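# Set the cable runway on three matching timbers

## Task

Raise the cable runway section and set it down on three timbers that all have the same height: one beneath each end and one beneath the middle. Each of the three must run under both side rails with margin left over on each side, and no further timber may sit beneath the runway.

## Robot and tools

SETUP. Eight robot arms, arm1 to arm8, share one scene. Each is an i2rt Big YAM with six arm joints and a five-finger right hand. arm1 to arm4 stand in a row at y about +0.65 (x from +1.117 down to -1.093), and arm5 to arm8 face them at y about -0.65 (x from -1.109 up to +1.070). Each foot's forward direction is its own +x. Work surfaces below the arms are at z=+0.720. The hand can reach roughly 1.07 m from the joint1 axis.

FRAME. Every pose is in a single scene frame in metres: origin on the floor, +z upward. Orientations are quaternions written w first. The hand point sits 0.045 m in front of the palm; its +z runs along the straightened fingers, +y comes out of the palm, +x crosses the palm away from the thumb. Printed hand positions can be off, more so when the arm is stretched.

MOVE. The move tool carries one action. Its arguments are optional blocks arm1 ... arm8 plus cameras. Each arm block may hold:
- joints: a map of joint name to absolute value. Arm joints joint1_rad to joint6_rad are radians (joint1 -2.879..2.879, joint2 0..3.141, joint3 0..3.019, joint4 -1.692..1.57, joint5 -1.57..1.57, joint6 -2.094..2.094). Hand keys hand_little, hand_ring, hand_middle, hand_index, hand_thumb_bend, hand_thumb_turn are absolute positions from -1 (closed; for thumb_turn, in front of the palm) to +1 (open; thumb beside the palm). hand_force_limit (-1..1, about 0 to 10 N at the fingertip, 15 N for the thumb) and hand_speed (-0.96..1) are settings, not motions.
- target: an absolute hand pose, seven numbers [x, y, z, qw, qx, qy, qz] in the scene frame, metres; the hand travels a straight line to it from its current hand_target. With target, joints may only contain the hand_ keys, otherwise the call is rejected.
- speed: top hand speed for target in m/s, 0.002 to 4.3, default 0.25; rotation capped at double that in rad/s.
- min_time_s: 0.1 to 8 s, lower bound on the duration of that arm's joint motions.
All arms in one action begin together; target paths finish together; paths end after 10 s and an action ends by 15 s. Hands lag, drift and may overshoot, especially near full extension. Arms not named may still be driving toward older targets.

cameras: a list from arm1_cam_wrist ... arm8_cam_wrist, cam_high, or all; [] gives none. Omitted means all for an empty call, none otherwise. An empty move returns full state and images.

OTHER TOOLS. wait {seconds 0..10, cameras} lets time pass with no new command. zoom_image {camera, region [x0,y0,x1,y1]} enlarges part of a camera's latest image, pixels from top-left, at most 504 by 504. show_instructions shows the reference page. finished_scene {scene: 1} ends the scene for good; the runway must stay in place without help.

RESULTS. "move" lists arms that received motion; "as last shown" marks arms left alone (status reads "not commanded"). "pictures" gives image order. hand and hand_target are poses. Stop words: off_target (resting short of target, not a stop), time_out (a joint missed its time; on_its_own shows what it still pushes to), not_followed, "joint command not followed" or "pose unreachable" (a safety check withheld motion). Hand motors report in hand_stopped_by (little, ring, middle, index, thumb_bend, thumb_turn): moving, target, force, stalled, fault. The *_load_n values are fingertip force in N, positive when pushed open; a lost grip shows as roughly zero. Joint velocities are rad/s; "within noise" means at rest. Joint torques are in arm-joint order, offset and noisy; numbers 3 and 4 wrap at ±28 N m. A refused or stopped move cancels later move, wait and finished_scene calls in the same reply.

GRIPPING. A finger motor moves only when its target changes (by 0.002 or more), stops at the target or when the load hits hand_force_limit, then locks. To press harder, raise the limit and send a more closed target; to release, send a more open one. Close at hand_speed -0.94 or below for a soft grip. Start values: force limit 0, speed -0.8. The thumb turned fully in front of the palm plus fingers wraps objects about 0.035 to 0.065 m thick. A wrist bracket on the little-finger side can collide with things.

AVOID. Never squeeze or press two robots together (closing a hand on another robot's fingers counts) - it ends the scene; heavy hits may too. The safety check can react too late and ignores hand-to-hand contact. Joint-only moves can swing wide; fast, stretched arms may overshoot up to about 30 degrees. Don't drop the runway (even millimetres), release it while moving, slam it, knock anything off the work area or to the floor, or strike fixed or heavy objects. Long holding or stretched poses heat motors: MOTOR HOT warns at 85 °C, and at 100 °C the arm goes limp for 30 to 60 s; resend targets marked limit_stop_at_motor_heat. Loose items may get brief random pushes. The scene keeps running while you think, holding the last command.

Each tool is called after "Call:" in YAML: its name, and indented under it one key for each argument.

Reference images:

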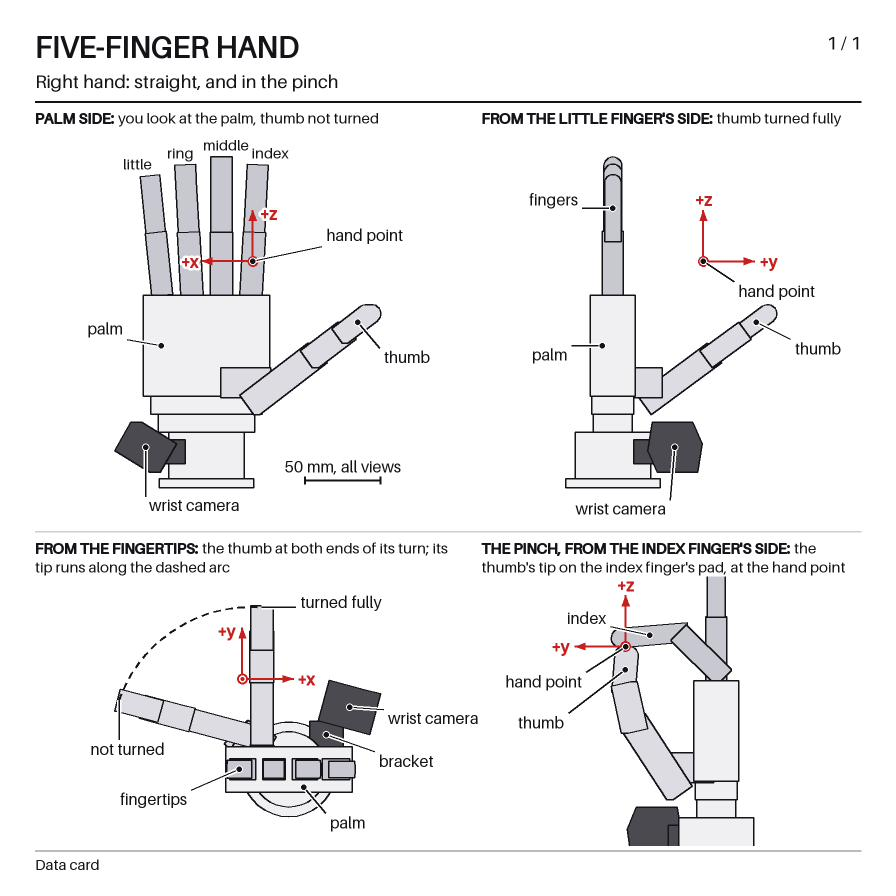

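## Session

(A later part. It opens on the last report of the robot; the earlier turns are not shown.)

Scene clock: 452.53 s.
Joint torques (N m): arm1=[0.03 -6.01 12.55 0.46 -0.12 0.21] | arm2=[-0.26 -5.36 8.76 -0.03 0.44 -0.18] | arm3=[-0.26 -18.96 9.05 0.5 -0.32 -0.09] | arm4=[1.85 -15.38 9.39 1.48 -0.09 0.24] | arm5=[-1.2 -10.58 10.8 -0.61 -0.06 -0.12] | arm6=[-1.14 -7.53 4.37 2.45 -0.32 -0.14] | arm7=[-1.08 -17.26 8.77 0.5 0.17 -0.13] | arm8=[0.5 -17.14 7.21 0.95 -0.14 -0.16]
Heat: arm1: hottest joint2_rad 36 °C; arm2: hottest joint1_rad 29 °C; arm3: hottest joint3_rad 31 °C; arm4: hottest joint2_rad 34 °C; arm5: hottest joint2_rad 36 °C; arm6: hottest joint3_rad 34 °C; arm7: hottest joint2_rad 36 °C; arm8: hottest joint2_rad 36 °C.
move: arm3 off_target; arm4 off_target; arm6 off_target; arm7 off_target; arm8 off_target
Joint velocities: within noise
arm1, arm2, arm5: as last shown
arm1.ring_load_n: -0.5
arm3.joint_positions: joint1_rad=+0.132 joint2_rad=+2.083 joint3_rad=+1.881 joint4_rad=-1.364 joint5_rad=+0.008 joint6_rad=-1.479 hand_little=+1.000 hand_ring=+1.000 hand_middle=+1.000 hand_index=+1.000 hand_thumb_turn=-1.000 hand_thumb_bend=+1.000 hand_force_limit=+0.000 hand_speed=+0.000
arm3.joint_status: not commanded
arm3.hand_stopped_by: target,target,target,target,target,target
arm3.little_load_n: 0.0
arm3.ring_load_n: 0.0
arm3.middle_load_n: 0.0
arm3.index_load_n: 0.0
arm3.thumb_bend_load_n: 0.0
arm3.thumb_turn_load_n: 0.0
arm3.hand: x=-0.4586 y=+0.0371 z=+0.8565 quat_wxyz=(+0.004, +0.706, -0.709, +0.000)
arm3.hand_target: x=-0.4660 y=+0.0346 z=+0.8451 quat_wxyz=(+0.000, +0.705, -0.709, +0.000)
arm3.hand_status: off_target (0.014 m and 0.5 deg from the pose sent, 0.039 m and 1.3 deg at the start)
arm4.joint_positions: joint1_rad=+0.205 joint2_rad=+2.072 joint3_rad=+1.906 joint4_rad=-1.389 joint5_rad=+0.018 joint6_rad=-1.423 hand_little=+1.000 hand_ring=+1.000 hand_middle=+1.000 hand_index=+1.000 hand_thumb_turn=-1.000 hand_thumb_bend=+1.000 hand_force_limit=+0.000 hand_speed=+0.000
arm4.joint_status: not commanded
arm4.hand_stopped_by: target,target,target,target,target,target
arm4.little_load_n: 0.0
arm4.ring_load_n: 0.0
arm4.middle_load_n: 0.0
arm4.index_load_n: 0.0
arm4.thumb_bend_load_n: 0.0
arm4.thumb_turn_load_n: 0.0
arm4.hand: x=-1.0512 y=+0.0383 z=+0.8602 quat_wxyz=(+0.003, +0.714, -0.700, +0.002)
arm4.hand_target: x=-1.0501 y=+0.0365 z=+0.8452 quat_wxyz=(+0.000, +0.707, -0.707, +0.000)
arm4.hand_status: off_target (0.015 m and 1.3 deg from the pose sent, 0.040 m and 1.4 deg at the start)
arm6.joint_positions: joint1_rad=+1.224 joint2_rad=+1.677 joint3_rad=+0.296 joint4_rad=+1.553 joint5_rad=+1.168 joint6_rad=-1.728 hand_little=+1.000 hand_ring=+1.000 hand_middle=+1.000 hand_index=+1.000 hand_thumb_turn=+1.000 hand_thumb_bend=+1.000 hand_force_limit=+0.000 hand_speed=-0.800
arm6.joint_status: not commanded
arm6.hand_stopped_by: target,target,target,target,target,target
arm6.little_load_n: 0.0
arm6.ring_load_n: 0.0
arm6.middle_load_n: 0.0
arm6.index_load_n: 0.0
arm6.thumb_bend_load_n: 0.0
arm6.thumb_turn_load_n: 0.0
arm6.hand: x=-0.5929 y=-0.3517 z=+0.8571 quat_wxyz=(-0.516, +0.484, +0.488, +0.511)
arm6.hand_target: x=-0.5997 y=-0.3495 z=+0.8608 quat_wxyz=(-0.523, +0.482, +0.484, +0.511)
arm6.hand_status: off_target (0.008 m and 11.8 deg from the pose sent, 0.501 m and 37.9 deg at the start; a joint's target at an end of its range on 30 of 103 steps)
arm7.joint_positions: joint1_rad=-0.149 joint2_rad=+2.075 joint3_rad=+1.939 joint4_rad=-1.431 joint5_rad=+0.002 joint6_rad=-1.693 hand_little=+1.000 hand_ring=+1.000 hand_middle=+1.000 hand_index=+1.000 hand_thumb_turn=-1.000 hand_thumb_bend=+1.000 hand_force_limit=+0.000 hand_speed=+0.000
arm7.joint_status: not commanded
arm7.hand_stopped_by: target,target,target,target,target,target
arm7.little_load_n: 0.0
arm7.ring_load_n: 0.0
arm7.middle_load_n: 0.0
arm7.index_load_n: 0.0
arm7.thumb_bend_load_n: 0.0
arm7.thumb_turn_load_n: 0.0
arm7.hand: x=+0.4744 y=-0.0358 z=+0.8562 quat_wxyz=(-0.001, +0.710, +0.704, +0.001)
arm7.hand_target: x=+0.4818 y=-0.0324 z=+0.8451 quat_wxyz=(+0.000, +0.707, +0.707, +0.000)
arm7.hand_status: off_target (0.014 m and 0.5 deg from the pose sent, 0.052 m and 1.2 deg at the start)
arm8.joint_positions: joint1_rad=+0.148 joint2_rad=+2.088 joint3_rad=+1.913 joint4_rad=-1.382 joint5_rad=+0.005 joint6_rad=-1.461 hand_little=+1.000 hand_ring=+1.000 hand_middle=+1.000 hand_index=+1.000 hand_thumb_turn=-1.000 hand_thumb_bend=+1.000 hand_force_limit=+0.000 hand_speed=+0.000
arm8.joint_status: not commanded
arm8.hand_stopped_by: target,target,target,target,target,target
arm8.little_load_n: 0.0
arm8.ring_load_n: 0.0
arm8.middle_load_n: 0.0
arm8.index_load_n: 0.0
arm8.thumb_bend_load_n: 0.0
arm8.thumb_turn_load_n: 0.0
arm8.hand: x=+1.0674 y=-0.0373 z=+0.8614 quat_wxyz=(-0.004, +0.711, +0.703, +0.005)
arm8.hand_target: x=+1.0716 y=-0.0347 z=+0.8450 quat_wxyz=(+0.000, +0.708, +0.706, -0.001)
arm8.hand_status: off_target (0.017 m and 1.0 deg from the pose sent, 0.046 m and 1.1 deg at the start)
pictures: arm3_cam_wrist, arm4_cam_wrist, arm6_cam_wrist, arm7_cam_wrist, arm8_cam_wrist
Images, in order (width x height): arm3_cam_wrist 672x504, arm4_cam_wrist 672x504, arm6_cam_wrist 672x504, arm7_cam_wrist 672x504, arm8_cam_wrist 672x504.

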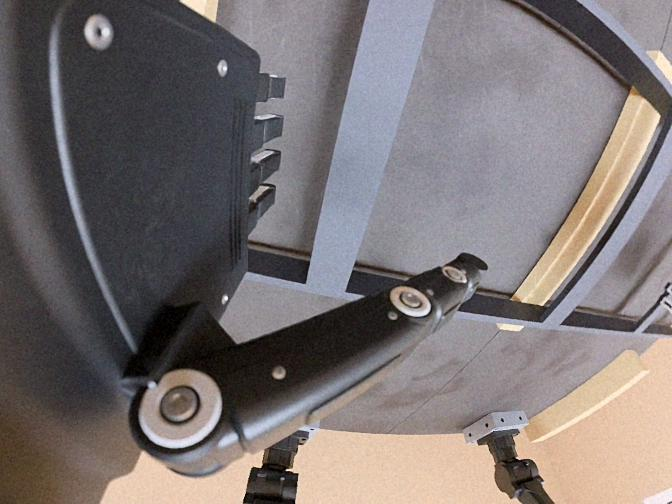

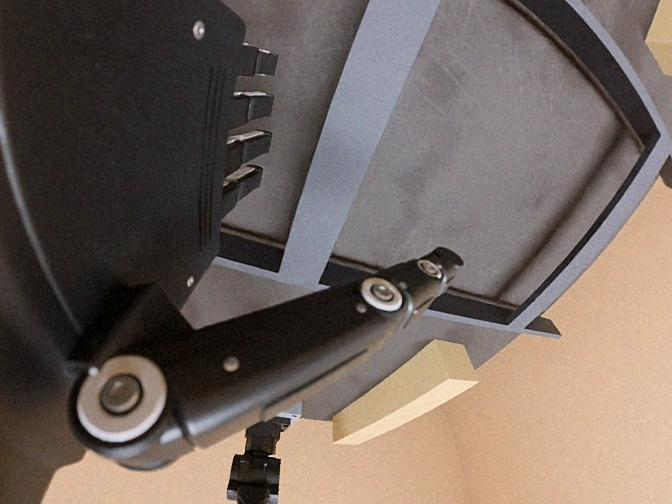

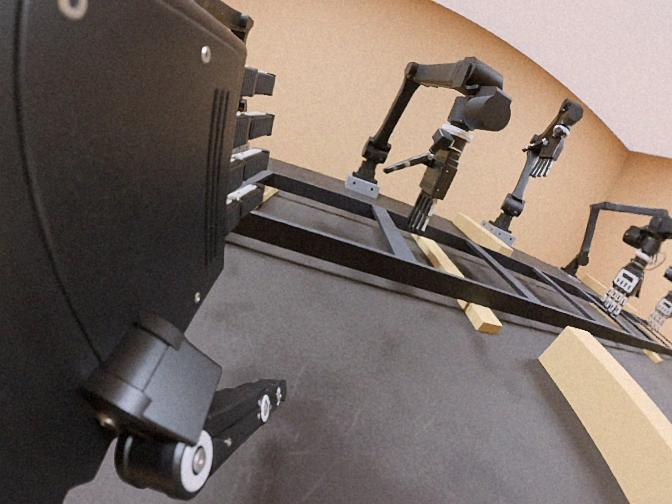

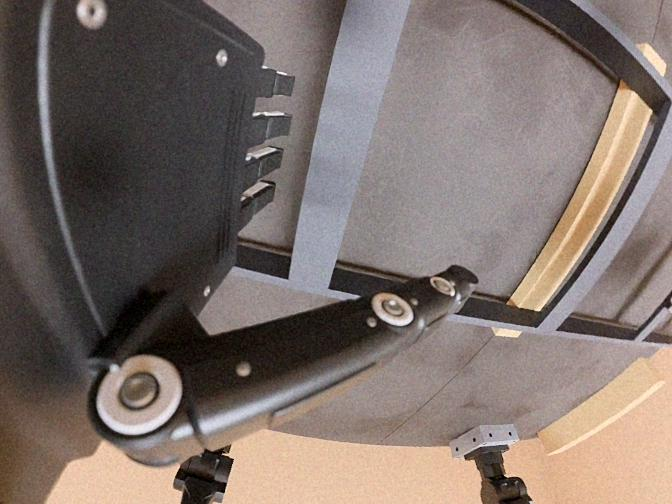

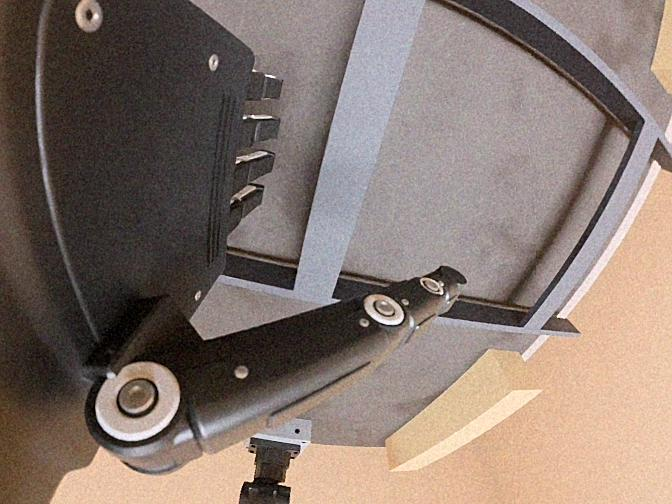

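Call:
zoom_image:
  camera: "arm4_cam_wrist"
  region: [230, 60, 430, 300]

Call:
zoom_image:
  camera: "arm7_cam_wrist"
  region: [230, 60, 430, 300]

Call:
zoom_image:
  camera: "arm8_cam_wrist"
  region: [230, 60, 430, 300]

Scaled by 2.100 from the camera's image (finer frame: 960x720).

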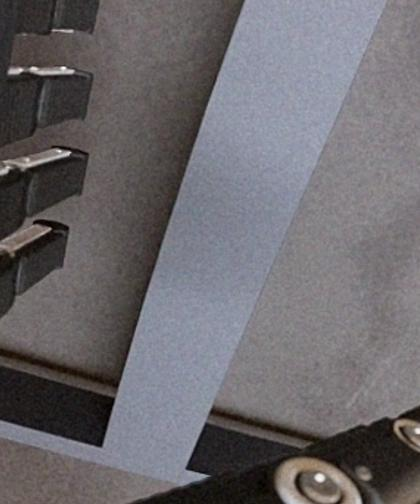

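Scaled by 2.100 from the camera's image (finer frame: 960x720).

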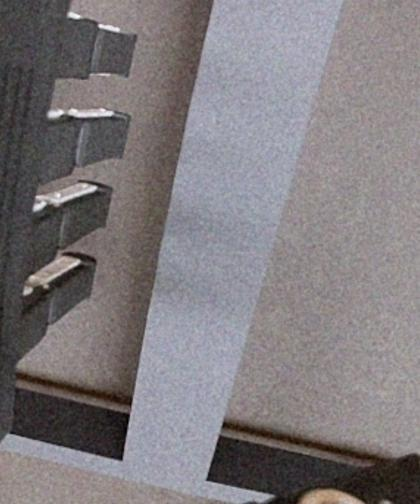

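Scaled by 2.100 from the camera's image (finer frame: 960x720).

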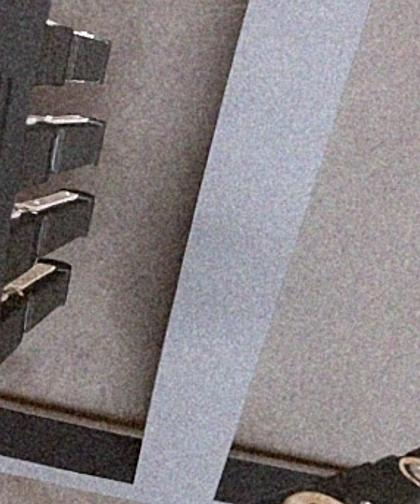

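Call:
move:
  arm8: {"target": [1.083, -0.034, 0.797, 0, 0.7071, 0.7071, 0], "speed": 0.1}
  arm7: {"target": [0.482, -0.034, 0.797, 0, 0.7071, 0.7071, 0], "speed": 0.1}
  arm3: {"target": [-0.481, 0.034, 0.797, 0, 0.7071, -0.7071, 0], "speed": 0.1}
  arm4: {"target": [-1.057, 0.036, 0.797, 0, 0.7071, -0.7071, 0], "speed": 0.1}
  cameras: ["arm3_cam_wrist","arm4_cam_wrist","arm7_cam_wrist","arm8_cam_wrist","arm6_cam_wrist"]

Scene clock: 510.47 s.
Joint torques (N m): arm1=[-0.32 -5.89 12.53 0.42 -0.09 0.2] | arm2=[0.09 -5.6 8.85 -0.09 0.41 -0.18] | arm3=[-0.21 -19.6 9.11 0.46 -0.29 -0.06] | arm4=[1.14 -16.44 9.48 1.51 -0.1 0.1] | arm5=[-1.2 -10.52 10.78 -0.62 -0.06 -0.12] | arm6=[-1.14 -7.53 4.37 2.44 -0.32 -0.2] | arm7=[-1.14 -17.85 8.77 0.47 0.19 -0.13] | arm8=[0.62 -17.73 7.28 0.94 -0.1 -0.17]
Heat: arm1: hottest joint2_rad 35 °C; arm2: hottest joint1_rad 29 °C; arm3: hottest joint3_rad 31 °C; arm4: hottest joint2_rad 32 °C; arm5: hottest joint2_rad 36 °C; arm6: hottest joint2_rad 31 °C; arm7: hottest joint2_rad 34 °C; arm8: hottest joint2_rad 36 °C.
move: arm3 off_target; arm4 off_target; arm7 off_target; arm8 off_target
Joint velocities: within noise
arm1, arm2, arm5, arm6: as last shown
arm1.ring_load_n: 0.0
arm3.joint_positions: joint1_rad=+0.109 joint2_rad=+2.124 joint3_rad=+1.806 joint4_rad=-1.258 joint5_rad=+0.007 joint6_rad=-1.507 hand_little=+1.000 hand_ring=+1.000 hand_middle=+1.000 hand_index=+1.000 hand_thumb_turn=-1.000 hand_thumb_bend=+1.000 hand_force_limit=+0.000 hand_speed=+0.000
arm3.joint_status: not commanded
arm3.hand_stopped_by: target,target,target,target,target,target
arm3.little_load_n: 0.0
arm3.ring_load_n: 0.0
arm3.middle_load_n: 0.0
arm3.index_load_n: 0.0
arm3.thumb_bend_load_n: 0.0
arm3.thumb_turn_load_n: 0.0
arm3.hand: x=-0.4734 y=+0.0377 z=+0.8038 quat_wxyz=(+0.000, +0.707, -0.707, -0.003)
arm3.hand_target: x=-0.4808 y=+0.0342 z=+0.7972 quat_wxyz=(+0.000, +0.707, -0.707, +0.000)
arm3.hand_status: off_target (0.011 m and 0.3 deg from the pose sent, 0.064 m and 0.5 deg at the start)
arm4.joint_positions: joint1_rad=+0.203 joint2_rad=+2.109 joint3_rad=+1.826 joint4_rad=-1.283 joint5_rad=+0.016 joint6_rad=-1.423 hand_little=+1.000 hand_ring=+1.000 hand_middle=+1.000 hand_index=+1.000 hand_thumb_turn=-1.000 hand_thumb_bend=+1.000 hand_force_limit=+0.000 hand_speed=+0.000
arm4.joint_status: not commanded
arm4.hand_stopped_by: target,target,target,target,target,target
arm4.little_load_n: 0.0
arm4.ring_load_n: 0.0
arm4.middle_load_n: 0.0
arm4.index_load_n: 0.0
arm4.thumb_bend_load_n: 0.0
arm4.thumb_turn_load_n: 0.0
arm4.hand: x=-1.0519 y=+0.0407 z=+0.8076 quat_wxyz=(+0.000, +0.714, -0.701, -0.002)
arm4.hand_target: x=-1.0570 y=+0.0364 z=+0.7972 quat_wxyz=(+0.000, +0.707, -0.707, +0.000)
arm4.hand_status: off_target (0.013 m and 1.1 deg from the pose sent, 0.064 m and 1.3 deg at the start)
arm6.index_load_n: -0.5
arm6.hand_target: x=-0.5997 y=-0.3495 z=+0.8608 quat_wxyz=(-0.523, +0.482, +0.483, +0.510)
arm7.joint_positions: joint1_rad=-0.149 joint2_rad=+2.106 joint3_rad=+1.849 joint4_rad=-1.319 joint5_rad=+0.002 joint6_rad=-1.694 hand_little=+1.000 hand_ring=+1.000 hand_middle=+1.000 hand_index=+1.000 hand_thumb_turn=-1.000 hand_thumb_bend=+1.000 hand_force_limit=+0.000 hand_speed=+0.000
arm7.joint_status: not commanded
arm7.hand_stopped_by: target,target,target,target,target,target
arm7.little_load_n: 0.0
arm7.ring_load_n: 0.0
arm7.middle_load_n: 0.0
arm7.index_load_n: 0.0
arm7.thumb_bend_load_n: 0.0
arm7.thumb_turn_load_n: 0.0
arm7.hand: x=+0.4743 y=-0.0382 z=+0.8036 quat_wxyz=(+0.002, +0.710, +0.705, -0.002)
arm7.hand_target: x=+0.4818 y=-0.0343 z=+0.7969 quat_wxyz=(+0.000, +0.707, +0.707, +0.000)
arm7.hand_status: off_target (0.011 m and 0.5 deg from the pose sent, 0.060 m and 0.5 deg at the start)
arm8.joint_positions: joint1_rad=+0.129 joint2_rad=+2.128 joint3_rad=+1.836 joint4_rad=-1.276 joint5_rad=+0.005 joint6_rad=-1.475 hand_little=+1.000 hand_ring=+1.000 hand_middle=+1.000 hand_index=+1.000 hand_thumb_turn=-1.000 hand_thumb_bend=+1.000 hand_force_limit=+0.000 hand_speed=+0.000
arm8.joint_status: not commanded
arm8.hand_stopped_by: target,target,target,target,target,target
arm8.little_load_n: 0.0
arm8.ring_load_n: 0.0
arm8.middle_load_n: 0.0
arm8.index_load_n: 0.0
arm8.thumb_bend_load_n: 0.0
arm8.thumb_turn_load_n: 0.0
arm8.hand: x=+1.0790 y=-0.0383 z=+0.8084 quat_wxyz=(+0.000, +0.712, +0.702, +0.001)
arm8.hand_target: x=+1.0829 y=-0.0349 z=+0.7971 quat_wxyz=(+0.000, +0.709, +0.705, +0.000)
arm8.hand_status: off_target (0.013 m and 0.9 deg from the pose sent, 0.066 m and 1.0 deg at the start)
pictures: arm3_cam_wrist, arm4_cam_wrist, arm6_cam_wrist, arm7_cam_wrist, arm8_cam_wrist
Images, in order (width x height): arm3_cam_wrist 672x504, arm4_cam_wrist 672x504, arm6_cam_wrist 672x504, arm7_cam_wrist 672x504, arm8_cam_wrist 672x504.

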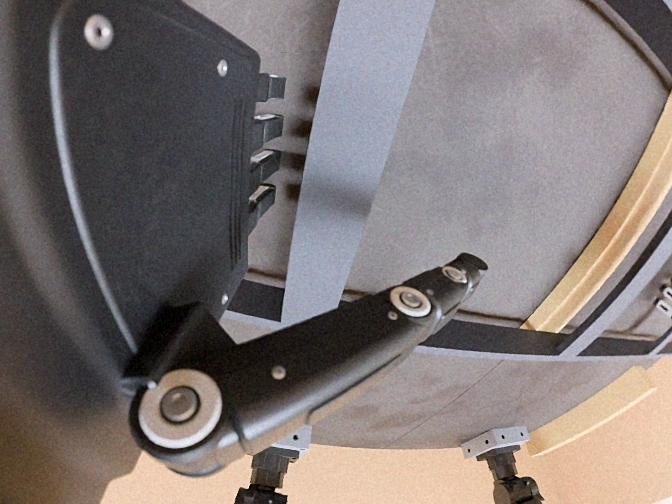

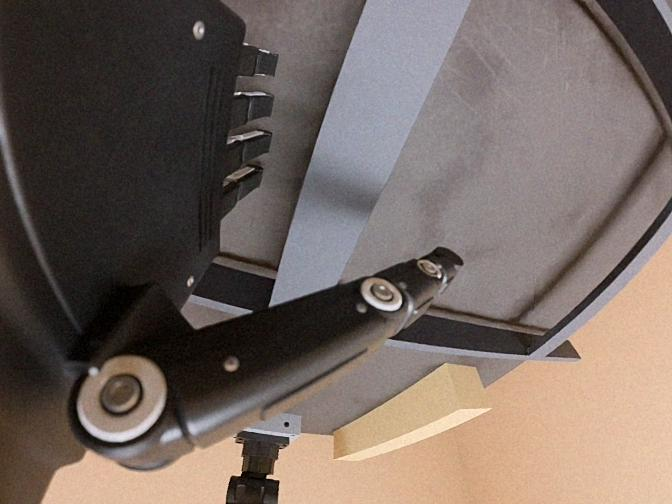

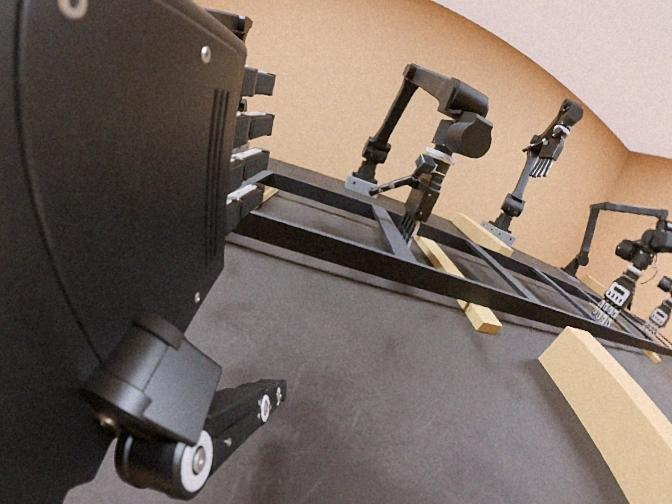

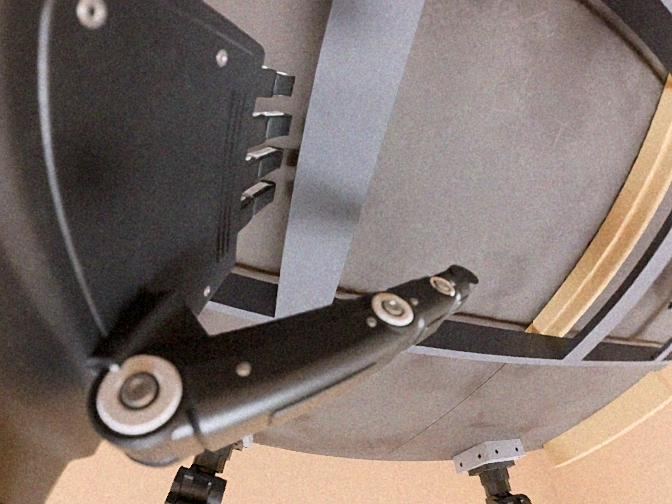

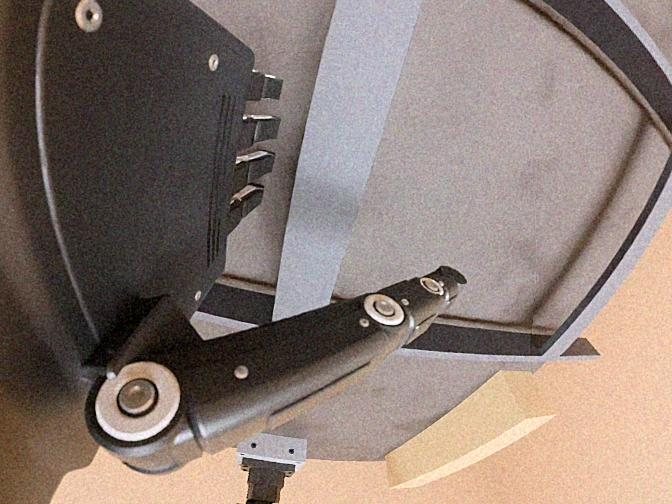

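Call:
move:
  arm8: {"target": [1.079, -0.034, 0.784, 0, 0.7071, 0.7071, 0], "speed": 0.1}
  arm7: {"target": [0.477, -0.034, 0.786, 0, 0.7071, 0.7071, 0], "speed": 0.1}
  arm3: {"target": [-0.481, 0.034, 0.786, 0, 0.7071, -0.7071, 0], "speed": 0.1}
  arm4: {"target": [-1.066, 0.036, 0.784, 0, 0.7071, -0.7071, 0], "speed": 0.1}
  cameras: ["arm3_cam_wrist","arm8_cam_wrist"]

Call:
zoom_image:
  camera: "arm3_cam_wrist"
  region: [230, 60, 430, 300]

Scene clock: 532.20 s.
Joint torques (N m): arm1=[0.03 -6.18 12.51 0.43 -0.12 0.21] | arm2=[0.26 -5.54 8.8 -0.09 0.4 -0.2] | arm3=[-0.38 -18.78 8.75 0.54 -0.26 -0.07] | arm4=[0.62 -14.86 8.21 2.52 -0.02 -0.04] | arm5=[-1.2 -10.52 10.78 -0.62 -0.06 -0.12] | arm6=[-1.2 -7.53 4.31 2.41 -0.32 -0.19] | arm7=[-0.5 -17.32 8.46 0.5 0.18 -0.06] | arm8=[1.03 -17.38 7.01 0.96 -0.1 -0.15]
Heat: arm1: hottest joint2_rad 35 °C; arm2: hottest joint1_rad 29 °C; arm3: hottest joint3_rad 30 °C; arm4: hottest joint2_rad 32 °C; arm5: hottest joint2_rad 36 °C; arm6: hottest joint2_rad 31 °C; arm7: hottest joint2_rad 35 °C; arm8: hottest joint2_rad 35 °C.
move: arm3 off_target; arm4 off_target; arm7 off_target; arm8 off_target
Joint velocities: within noise
arm1, arm2, arm5, arm6: as last shown
arm3.joint_positions: joint1_rad=+0.109 joint2_rad=+2.127 joint3_rad=+1.797 joint4_rad=-1.236 joint5_rad=+0.007 joint6_rad=-1.508 hand_little=+1.000 hand_ring=+1.000 hand_middle=+1.000 hand_index=+1.000 hand_thumb_turn=-1.000 hand_thumb_bend=+1.000 hand_force_limit=+0.000 hand_speed=+0.000
arm3.joint_status: not commanded
arm3.hand_stopped_by: target,target,target,target,target,target
arm3.little_load_n: 0.0
arm3.ring_load_n: 0.0
arm3.middle_load_n: 0.0
arm3.index_load_n: 0.0
arm3.thumb_bend_load_n: 0.0
arm3.thumb_turn_load_n: 0.0
arm3.hand: x=-0.4733 y=+0.0355 z=+0.7988 quat_wxyz=(+0.003, +0.708, -0.706, +0.001)
arm3.hand_target: x=-0.4809 y=+0.0344 z=+0.7861 quat_wxyz=(+0.000, +0.707, -0.707, +0.000)
arm3.hand_status: off_target (0.015 m and 0.4 deg from the pose sent, 0.020 m and 0.3 deg at the start)
arm4.joint_positions: joint1_rad=+0.195 joint2_rad=+2.107 joint3_rad=+1.820 joint4_rad=-1.276 joint5_rad=+0.013 joint6_rad=-1.415 hand_little=+1.000 hand_ring=+1.000 hand_middle=+1.000 hand_index=+1.000 hand_thumb_turn=-1.000 hand_thumb_bend=+1.000 hand_force_limit=+0.000 hand_speed=+0.000
arm4.joint_status: not commanded
arm4.hand_stopped_by: target,target,target,target,target,target
arm4.little_load_n: 0.0
arm4.ring_load_n: 0.0
arm4.middle_load_n: -0.5
arm4.index_load_n: 0.0
arm4.thumb_bend_load_n: 0.0
arm4.thumb_turn_load_n: 0.0
arm4.hand: x=-1.0561 y=+0.0410 z=+0.8062 quat_wxyz=(-0.001, +0.708, -0.706, +0.000)
arm4.hand_target: x=-1.0654 y=+0.0373 z=+0.7844 quat_wxyz=(+0.000, +0.704, -0.710, +0.000)
arm4.hand_status: off_target (0.025 m and 0.2 deg from the pose sent, 0.028 m and 1.1 deg at the start)
arm5.little_load_n: 0.5
arm6.index_load_n: 0.0
arm7.joint_positions: joint1_rad=-0.149 joint2_rad=+2.106 joint3_rad=+1.834 joint4_rad=-1.293 joint5_rad=+0.002 joint6_rad=-1.694 hand_little=+1.000 hand_ring=+1.000 hand_middle=+1.000 hand_index=+1.000 hand_thumb_turn=-1.000 hand_thumb_bend=+1.000 hand_force_limit=+0.000 hand_speed=+0.000
arm7.joint_status: not commanded
arm7.hand_stopped_by: target,target,target,target,target,target
arm7.little_load_n: 0.0
arm7.ring_load_n: 0.0
arm7.middle_load_n: 0.5
arm7.index_load_n: 0.0
arm7.thumb_bend_load_n: 0.0
arm7.thumb_turn_load_n: 0.0
arm7.hand: x=+0.4745 y=-0.0367 z=+0.7978 quat_wxyz=(-0.001, +0.710, +0.705, +0.002)
arm7.hand_target: x=+0.4770 y=-0.0340 z=+0.7864 quat_wxyz=(+0.000, +0.707, +0.707, +0.000)
arm7.hand_status: off_target (0.012 m and 0.5 deg from the pose sent, 0.018 m and 0.5 deg at the start)
arm8.joint_positions: joint1_rad=+0.129 joint2_rad=+2.135 joint3_rad=+1.826 joint4_rad=-1.248 joint5_rad=+0.005 joint6_rad=-1.475 hand_little=+1.000 hand_ring=+1.000 hand_middle=+1.000 hand_index=+1.000 hand_thumb_turn=-1.000 hand_thumb_bend=+1.000 hand_force_limit=+0.000 hand_speed=+0.000
arm8.joint_status: not commanded
arm8.hand_stopped_by: target,target,target,target,target,target
arm8.little_load_n: 0.0
arm8.ring_load_n: 0.0
arm8.middle_load_n: 0.0
arm8.index_load_n: 0.0
arm8.thumb_bend_load_n: 0.0
arm8.thumb_turn_load_n: 0.0
arm8.hand: x=+1.0788 y=-0.0356 z=+0.7998 quat_wxyz=(-0.004, +0.712, +0.702, +0.004)
arm8.hand_target: x=+1.0790 y=-0.0343 z=+0.7843 quat_wxyz=(+0.000, +0.707, +0.707, +0.000)
arm8.hand_status: off_target (0.016 m and 1.1 deg from the pose sent, 0.025 m and 0.9 deg at the start)
Images, in order (width x height): arm3_cam_wrist 672x504, arm8_cam_wrist 672x504.

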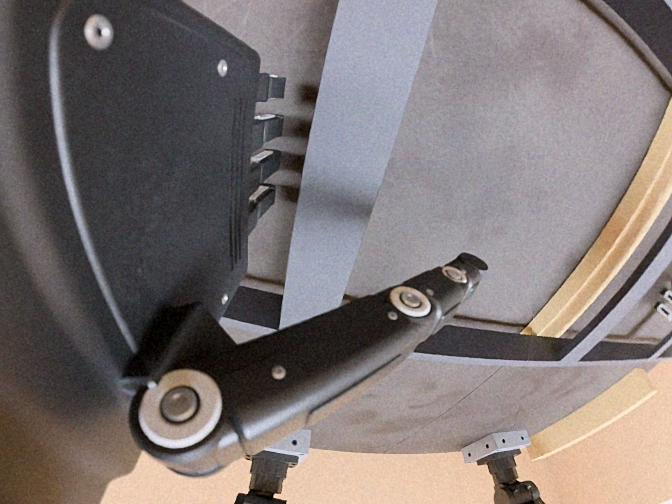

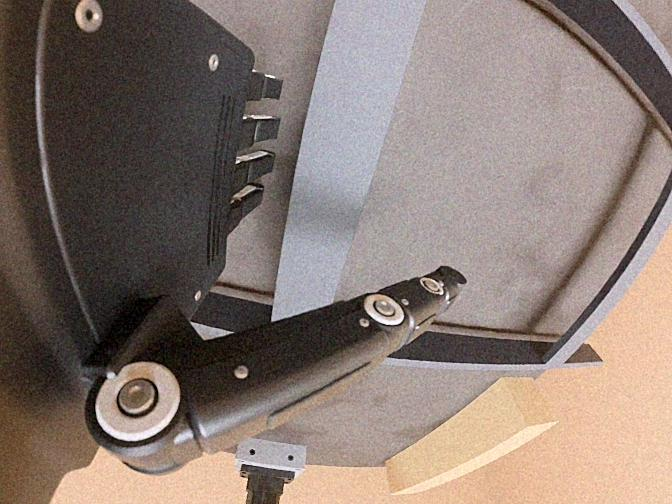

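Scaled by 2.100 from the camera's image (finer frame: 960x720).

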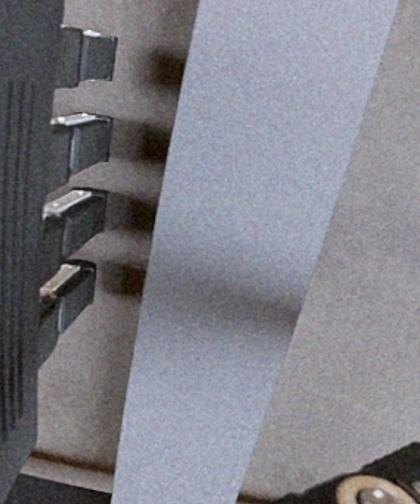

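Call:
move:
  arm3: {"joints": {"hand_speed": -0.6, "hand_force_limit": -0.6, "hand_little": 0.0, "hand_ring": 0.0, "hand_middle": 0.0, "hand_index": 0.0}}
  cameras: ["arm3_cam_wrist","arm6_cam_wrist"]

Call:
zoom_image:
  camera: "arm3_cam_wrist"
  region: [230, 60, 430, 300]

Call:
zoom_image:
  camera: "arm6_cam_wrist"
  region: [340, 160, 500, 340]

Scene clock: 541.93 s.
Joint torques (N m): arm1=[0.15 -5.89 12.55 0.5 -0.11 0.21] | arm2=[-0.15 -5.42 8.83 -0.18 0.39 -0.2] | arm3=[-0.32 -20.31 9.13 0.21 0.23 -0.09] | arm4=[0.38 -15.15 7.92 2.55 -0.02 -0.07] | arm5=[-1.2 -10.58 10.78 -0.62 -0.06 -0.12] | arm6=[-1.32 -7.65 4.33 2.43 -0.32 -0.2] | arm7=[-0.5 -17.32 8.47 0.51 0.18 -0.06] | arm8=[1.08 -17.38 7.01 0.96 -0.1 -0.14]
Heat: arm1: hottest joint2_rad 35 °C; arm2: hottest joint1_rad 29 °C; arm3: hottest joint3_rad 30 °C; arm4: hottest joint2_rad 32 °C; arm5: hottest joint2_rad 36 °C; arm6: hottest joint2_rad 31 °C; arm7: hottest joint2_rad 35 °C; arm8: hottest joint2_rad 36 °C.
move: arm3 done
Joint velocities: within noise
arm1, arm2, arm4, arm5, arm6, arm7, arm8: as last shown
arm3.joint_positions: joint1_rad=+0.109 joint2_rad=+2.144 joint3_rad=+1.791 joint4_rad=-1.229 joint5_rad=-0.004 joint6_rad=-1.508 hand_little=+0.000 hand_ring=+0.000 hand_middle=+0.000 hand_index=+0.000 hand_thumb_turn=-1.000 hand_thumb_bend=+1.000 hand_force_limit=-0.600 hand_speed=-0.600
arm3.joint_status: all done
arm3.hand_stopped_by: target,target,target,target,target,target
arm3.little_load_n: 0.0
arm3.ring_load_n: 0.0
arm3.middle_load_n: 0.0
arm3.index_load_n: 1.0
arm3.thumb_bend_load_n: 0.0
arm3.thumb_turn_load_n: 0.0
arm3.hand: x=-0.4713 y=+0.0381 z=+0.7858 quat_wxyz=(-0.006, +0.708, -0.706, -0.001)
arm3.hand_target: x=-0.4809 y=+0.0346 z=+0.7861 quat_wxyz=(+0.000, +0.707, -0.707, +0.000)
arm3.hand_status: not commanded
arm4.ring_load_n: -0.5
arm4.middle_load_n: 0.0
arm5.little_load_n: 0.0
arm5.middle_load_n: -0.5
arm7.middle_load_n: 0.0
arm8.middle_load_n: 0.5
Images, in order (width x height): arm3_cam_wrist 672x504, arm6_cam_wrist 672x504.

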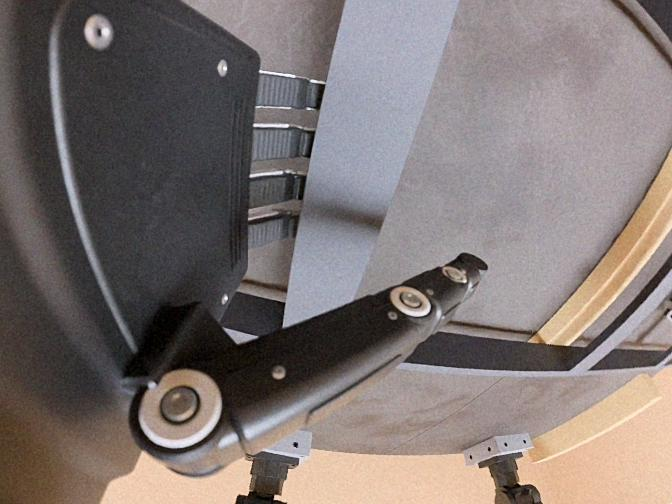

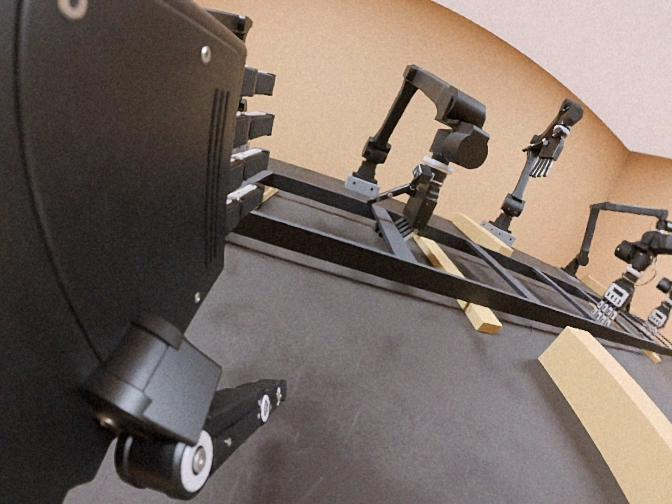

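Scaled by 2.100 from the camera's image (finer frame: 960x720).

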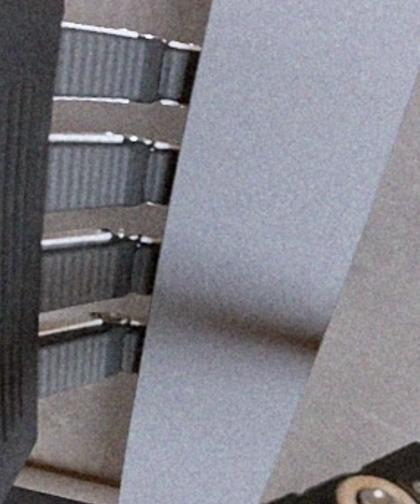

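Scaled by 2.800 from the camera's image (finer frame: 960x720).

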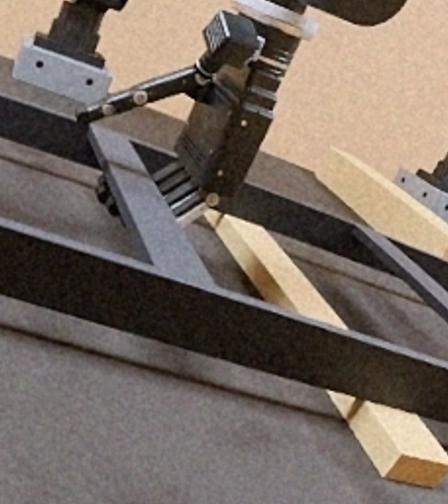

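Call:
move:
  arm4: {"joints": {"hand_speed": -0.5, "hand_force_limit": -0.6, "hand_little": 0.0, "hand_ring": 0.0, "hand_middle": 0.0, "hand_index": 0.0}}
  arm7: {"joints": {"hand_speed": -0.5, "hand_force_limit": -0.6, "hand_little": 0.0, "hand_ring": 0.0, "hand_middle": 0.0, "hand_index": 0.0}}
  arm8: {"joints": {"hand_speed": -0.5, "hand_force_limit": -0.6, "hand_little": 0.0, "hand_ring": 0.0, "hand_middle": 0.0, "hand_index": 0.0}}
  arm3: {"joints": {"hand_speed": -0.8, "hand_force_limit": -0.5, "hand_little": -0.5, "hand_ring": -0.5, "hand_middle": -0.5, "hand_index": -0.5}}
  cameras: ["arm3_cam_wrist","arm4_cam_wrist","arm7_cam_wrist","arm8_cam_wrist"]

Scene clock: 555.60 s.
Joint torques (N m): arm1=[-0.15 -5.71 12.59 0.47 -0.11 0.19] | arm2=[0.32 -5.54 8.79 -0.12 0.41 -0.2] | arm3=[-0.03 -21.13 9.51 0.16 0.44 -0.02] | arm4=[1.08 -16.03 9.24 1.18 0.15 -0.06] | arm5=[-1.14 -10.58 10.8 -0.62 -0.06 -0.12] | arm6=[-1.2 -7.65 4.33 2.44 -0.31 -0.19] | arm7=[-0.97 -18.84 8.92 0.18 0.54 -0.06] | arm8=[0.73 -18.96 7.35 0.58 0.25 -0.13]
Heat: arm1: hottest joint2_rad 35 °C; arm2: hottest joint1_rad 29 °C; arm3: hottest joint3_rad 30 °C; arm4: hottest joint2_rad 32 °C; arm5: hottest joint2_rad 36 °C; arm6: hottest joint2_rad 31 °C; arm7: hottest joint2_rad 35 °C; arm8: hottest joint2_rad 36 °C.
move: arm3 off_target; arm4 off_target; arm7 done; arm8 off_target
Joint velocities: within noise
arm1, arm2, arm5, arm6: as last shown
arm2.ring_load_n: 0.5
arm3.joint_positions: joint1_rad=+0.109 joint2_rad=+2.154 joint3_rad=+1.786 joint4_rad=-1.221 joint5_rad=-0.009 joint6_rad=-1.521 hand_little=-0.312 hand_ring=-0.255 hand_middle=-0.218 hand_index=-0.182 hand_thumb_turn=-1.000 hand_thumb_bend=+1.000 hand_force_limit=-0.500 hand_speed=-0.800
arm3.joint_status: hand_little off_target (ended at -0.312, target -0.500); hand_ring off_target (ended at -0.255, target -0.500); hand_middle off_target (ended at -0.218, target -0.500); hand_index off_target (ended at -0.182, target -0.500); the others done
arm3.hand_stopped_by: force,force,force,force,target,target
arm3.little_load_n: 2.5
arm3.ring_load_n: 0.0
arm3.middle_load_n: 0.5
arm3.index_load_n: 0.0
arm3.thumb_bend_load_n: 0.0
arm3.thumb_turn_load_n: 0.0
arm3.hand: x=-0.4708 y=+0.0386 z=+0.7776 quat_wxyz=(-0.010, +0.712, -0.702, -0.003)
arm3.hand_target: x=-0.4811 y=+0.0321 z=+0.7858 quat_wxyz=(+0.002, +0.710, -0.704, +0.002)
arm3.hand_status: not commanded
arm4.joint_positions: joint1_rad=+0.186 joint2_rad=+2.117 joint3_rad=+1.803 joint4_rad=-1.248 joint5_rad=+0.012 joint6_rad=-1.415 hand_little=+0.000 hand_ring=+0.000 hand_middle=+0.000 hand_index=+0.086 hand_thumb_turn=-1.000 hand_thumb_bend=+1.000 hand_force_limit=-0.600 hand_speed=-0.500
arm4.joint_status: hand_index off_target (ended at +0.086, target +0.000); the others done
arm4.hand_stopped_by: target,target,target,force,target,target
arm4.little_load_n: 0.0
arm4.ring_load_n: 0.0
arm4.middle_load_n: 0.0
arm4.index_load_n: 0.0
arm4.thumb_bend_load_n: 0.0
arm4.thumb_turn_load_n: 0.0
arm4.hand: x=-1.0607 y=+0.0409 z=+0.7939 quat_wxyz=(-0.001, +0.705, -0.709, +0.001)
arm4.hand_target: x=-1.0656 y=+0.0373 z=+0.7845 quat_wxyz=(+0.000, +0.704, -0.710, +0.000)
arm4.hand_status: not commanded
arm5.middle_load_n: 0.0
arm7.joint_positions: joint1_rad=-0.143 joint2_rad=+2.124 joint3_rad=+1.828 joint4_rad=-1.285 joint5_rad=-0.007 joint6_rad=-1.694 hand_little=+0.000 hand_ring=+0.000 hand_middle=+0.000 hand_index=+0.000 hand_thumb_turn=-1.000 hand_thumb_bend=+1.000 hand_force_limit=-0.600 hand_speed=-0.500
arm7.joint_status: all done
arm7.hand_stopped_by: target,target,target,target,target,target
arm7.little_load_n: 0.0
arm7.ring_load_n: 0.0
arm7.middle_load_n: 0.0
arm7.index_load_n: 1.0
arm7.thumb_bend_load_n: 0.0
arm7.thumb_turn_load_n: 0.0
arm7.hand: x=+0.4688 y=-0.0374 z=+0.7841 quat_wxyz=(+0.000, +0.707, +0.707, -0.007)
arm7.hand_target: x=+0.4769 y=-0.0339 z=+0.7863 quat_wxyz=(+0.000, +0.707, +0.707, +0.000)
arm7.hand_status: not commanded
arm8.joint_positions: joint1_rad=+0.134 joint2_rad=+2.154 joint3_rad=+1.820 joint4_rad=-1.236 joint5_rad=-0.003 joint6_rad=-1.476 hand_little=+0.360 hand_ring=+0.000 hand_middle=+0.000 hand_index=+0.000 hand_thumb_turn=-1.000 hand_thumb_bend=+1.000 hand_force_limit=-0.600 hand_speed=-0.500
arm8.joint_status: hand_little off_target (ended at +0.360, target +0.000); the others done
arm8.hand_stopped_by: force,target,target,target,target,target
arm8.little_load_n: 0.0
arm8.ring_load_n: 0.0
arm8.middle_load_n: 0.0
arm8.index_load_n: 1.5
arm8.thumb_bend_load_n: 0.0
arm8.thumb_turn_load_n: 0.0
arm8.hand: x=+1.0748 y=-0.0366 z=+0.7858 quat_wxyz=(-0.002, +0.710, +0.704, -0.003)
arm8.hand_target: x=+1.0790 y=-0.0333 z=+0.7842 quat_wxyz=(-0.002, +0.707, +0.707, +0.001)
arm8.hand_status: not commanded
Images, in order (width x height): arm3_cam_wrist 672x504, arm4_cam_wrist 672x504, arm7_cam_wrist 672x504, arm8_cam_wrist 672x504.

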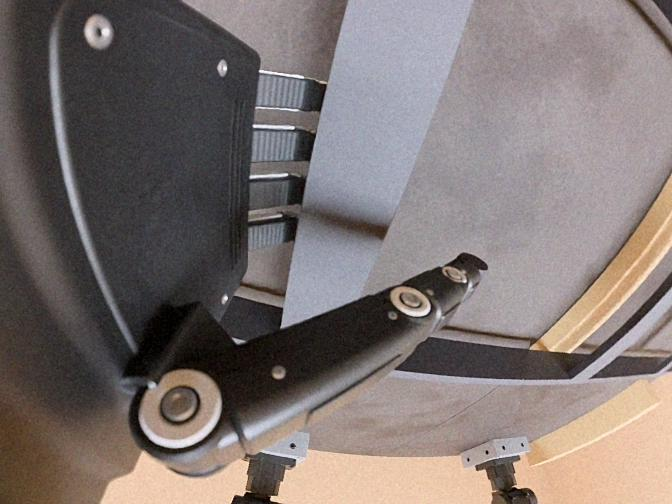

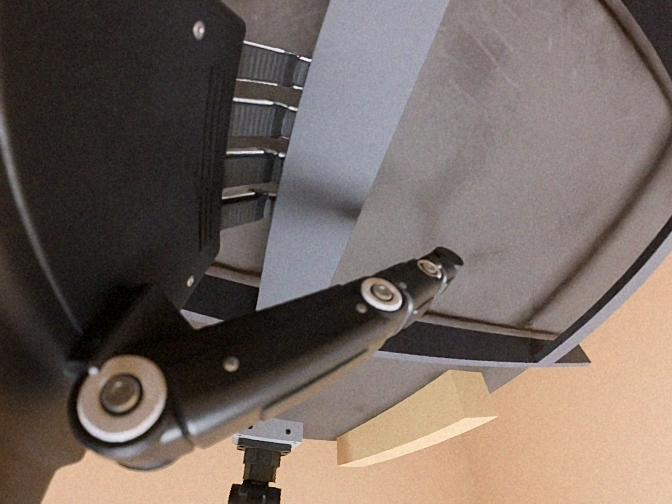

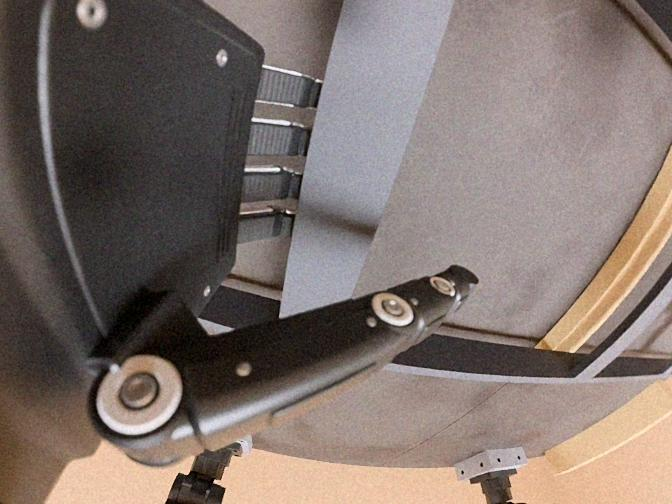

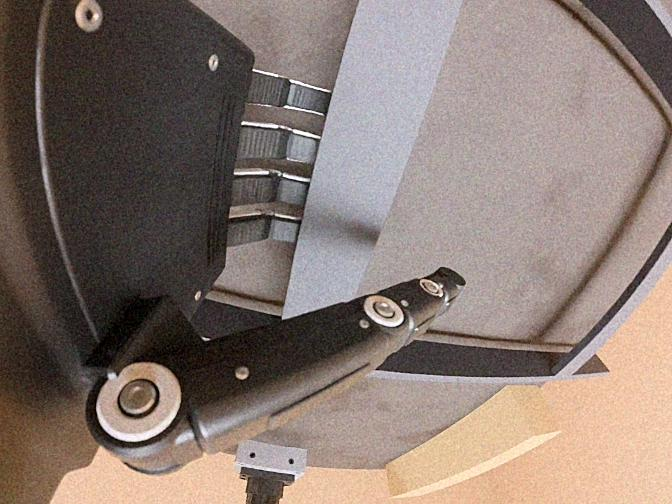

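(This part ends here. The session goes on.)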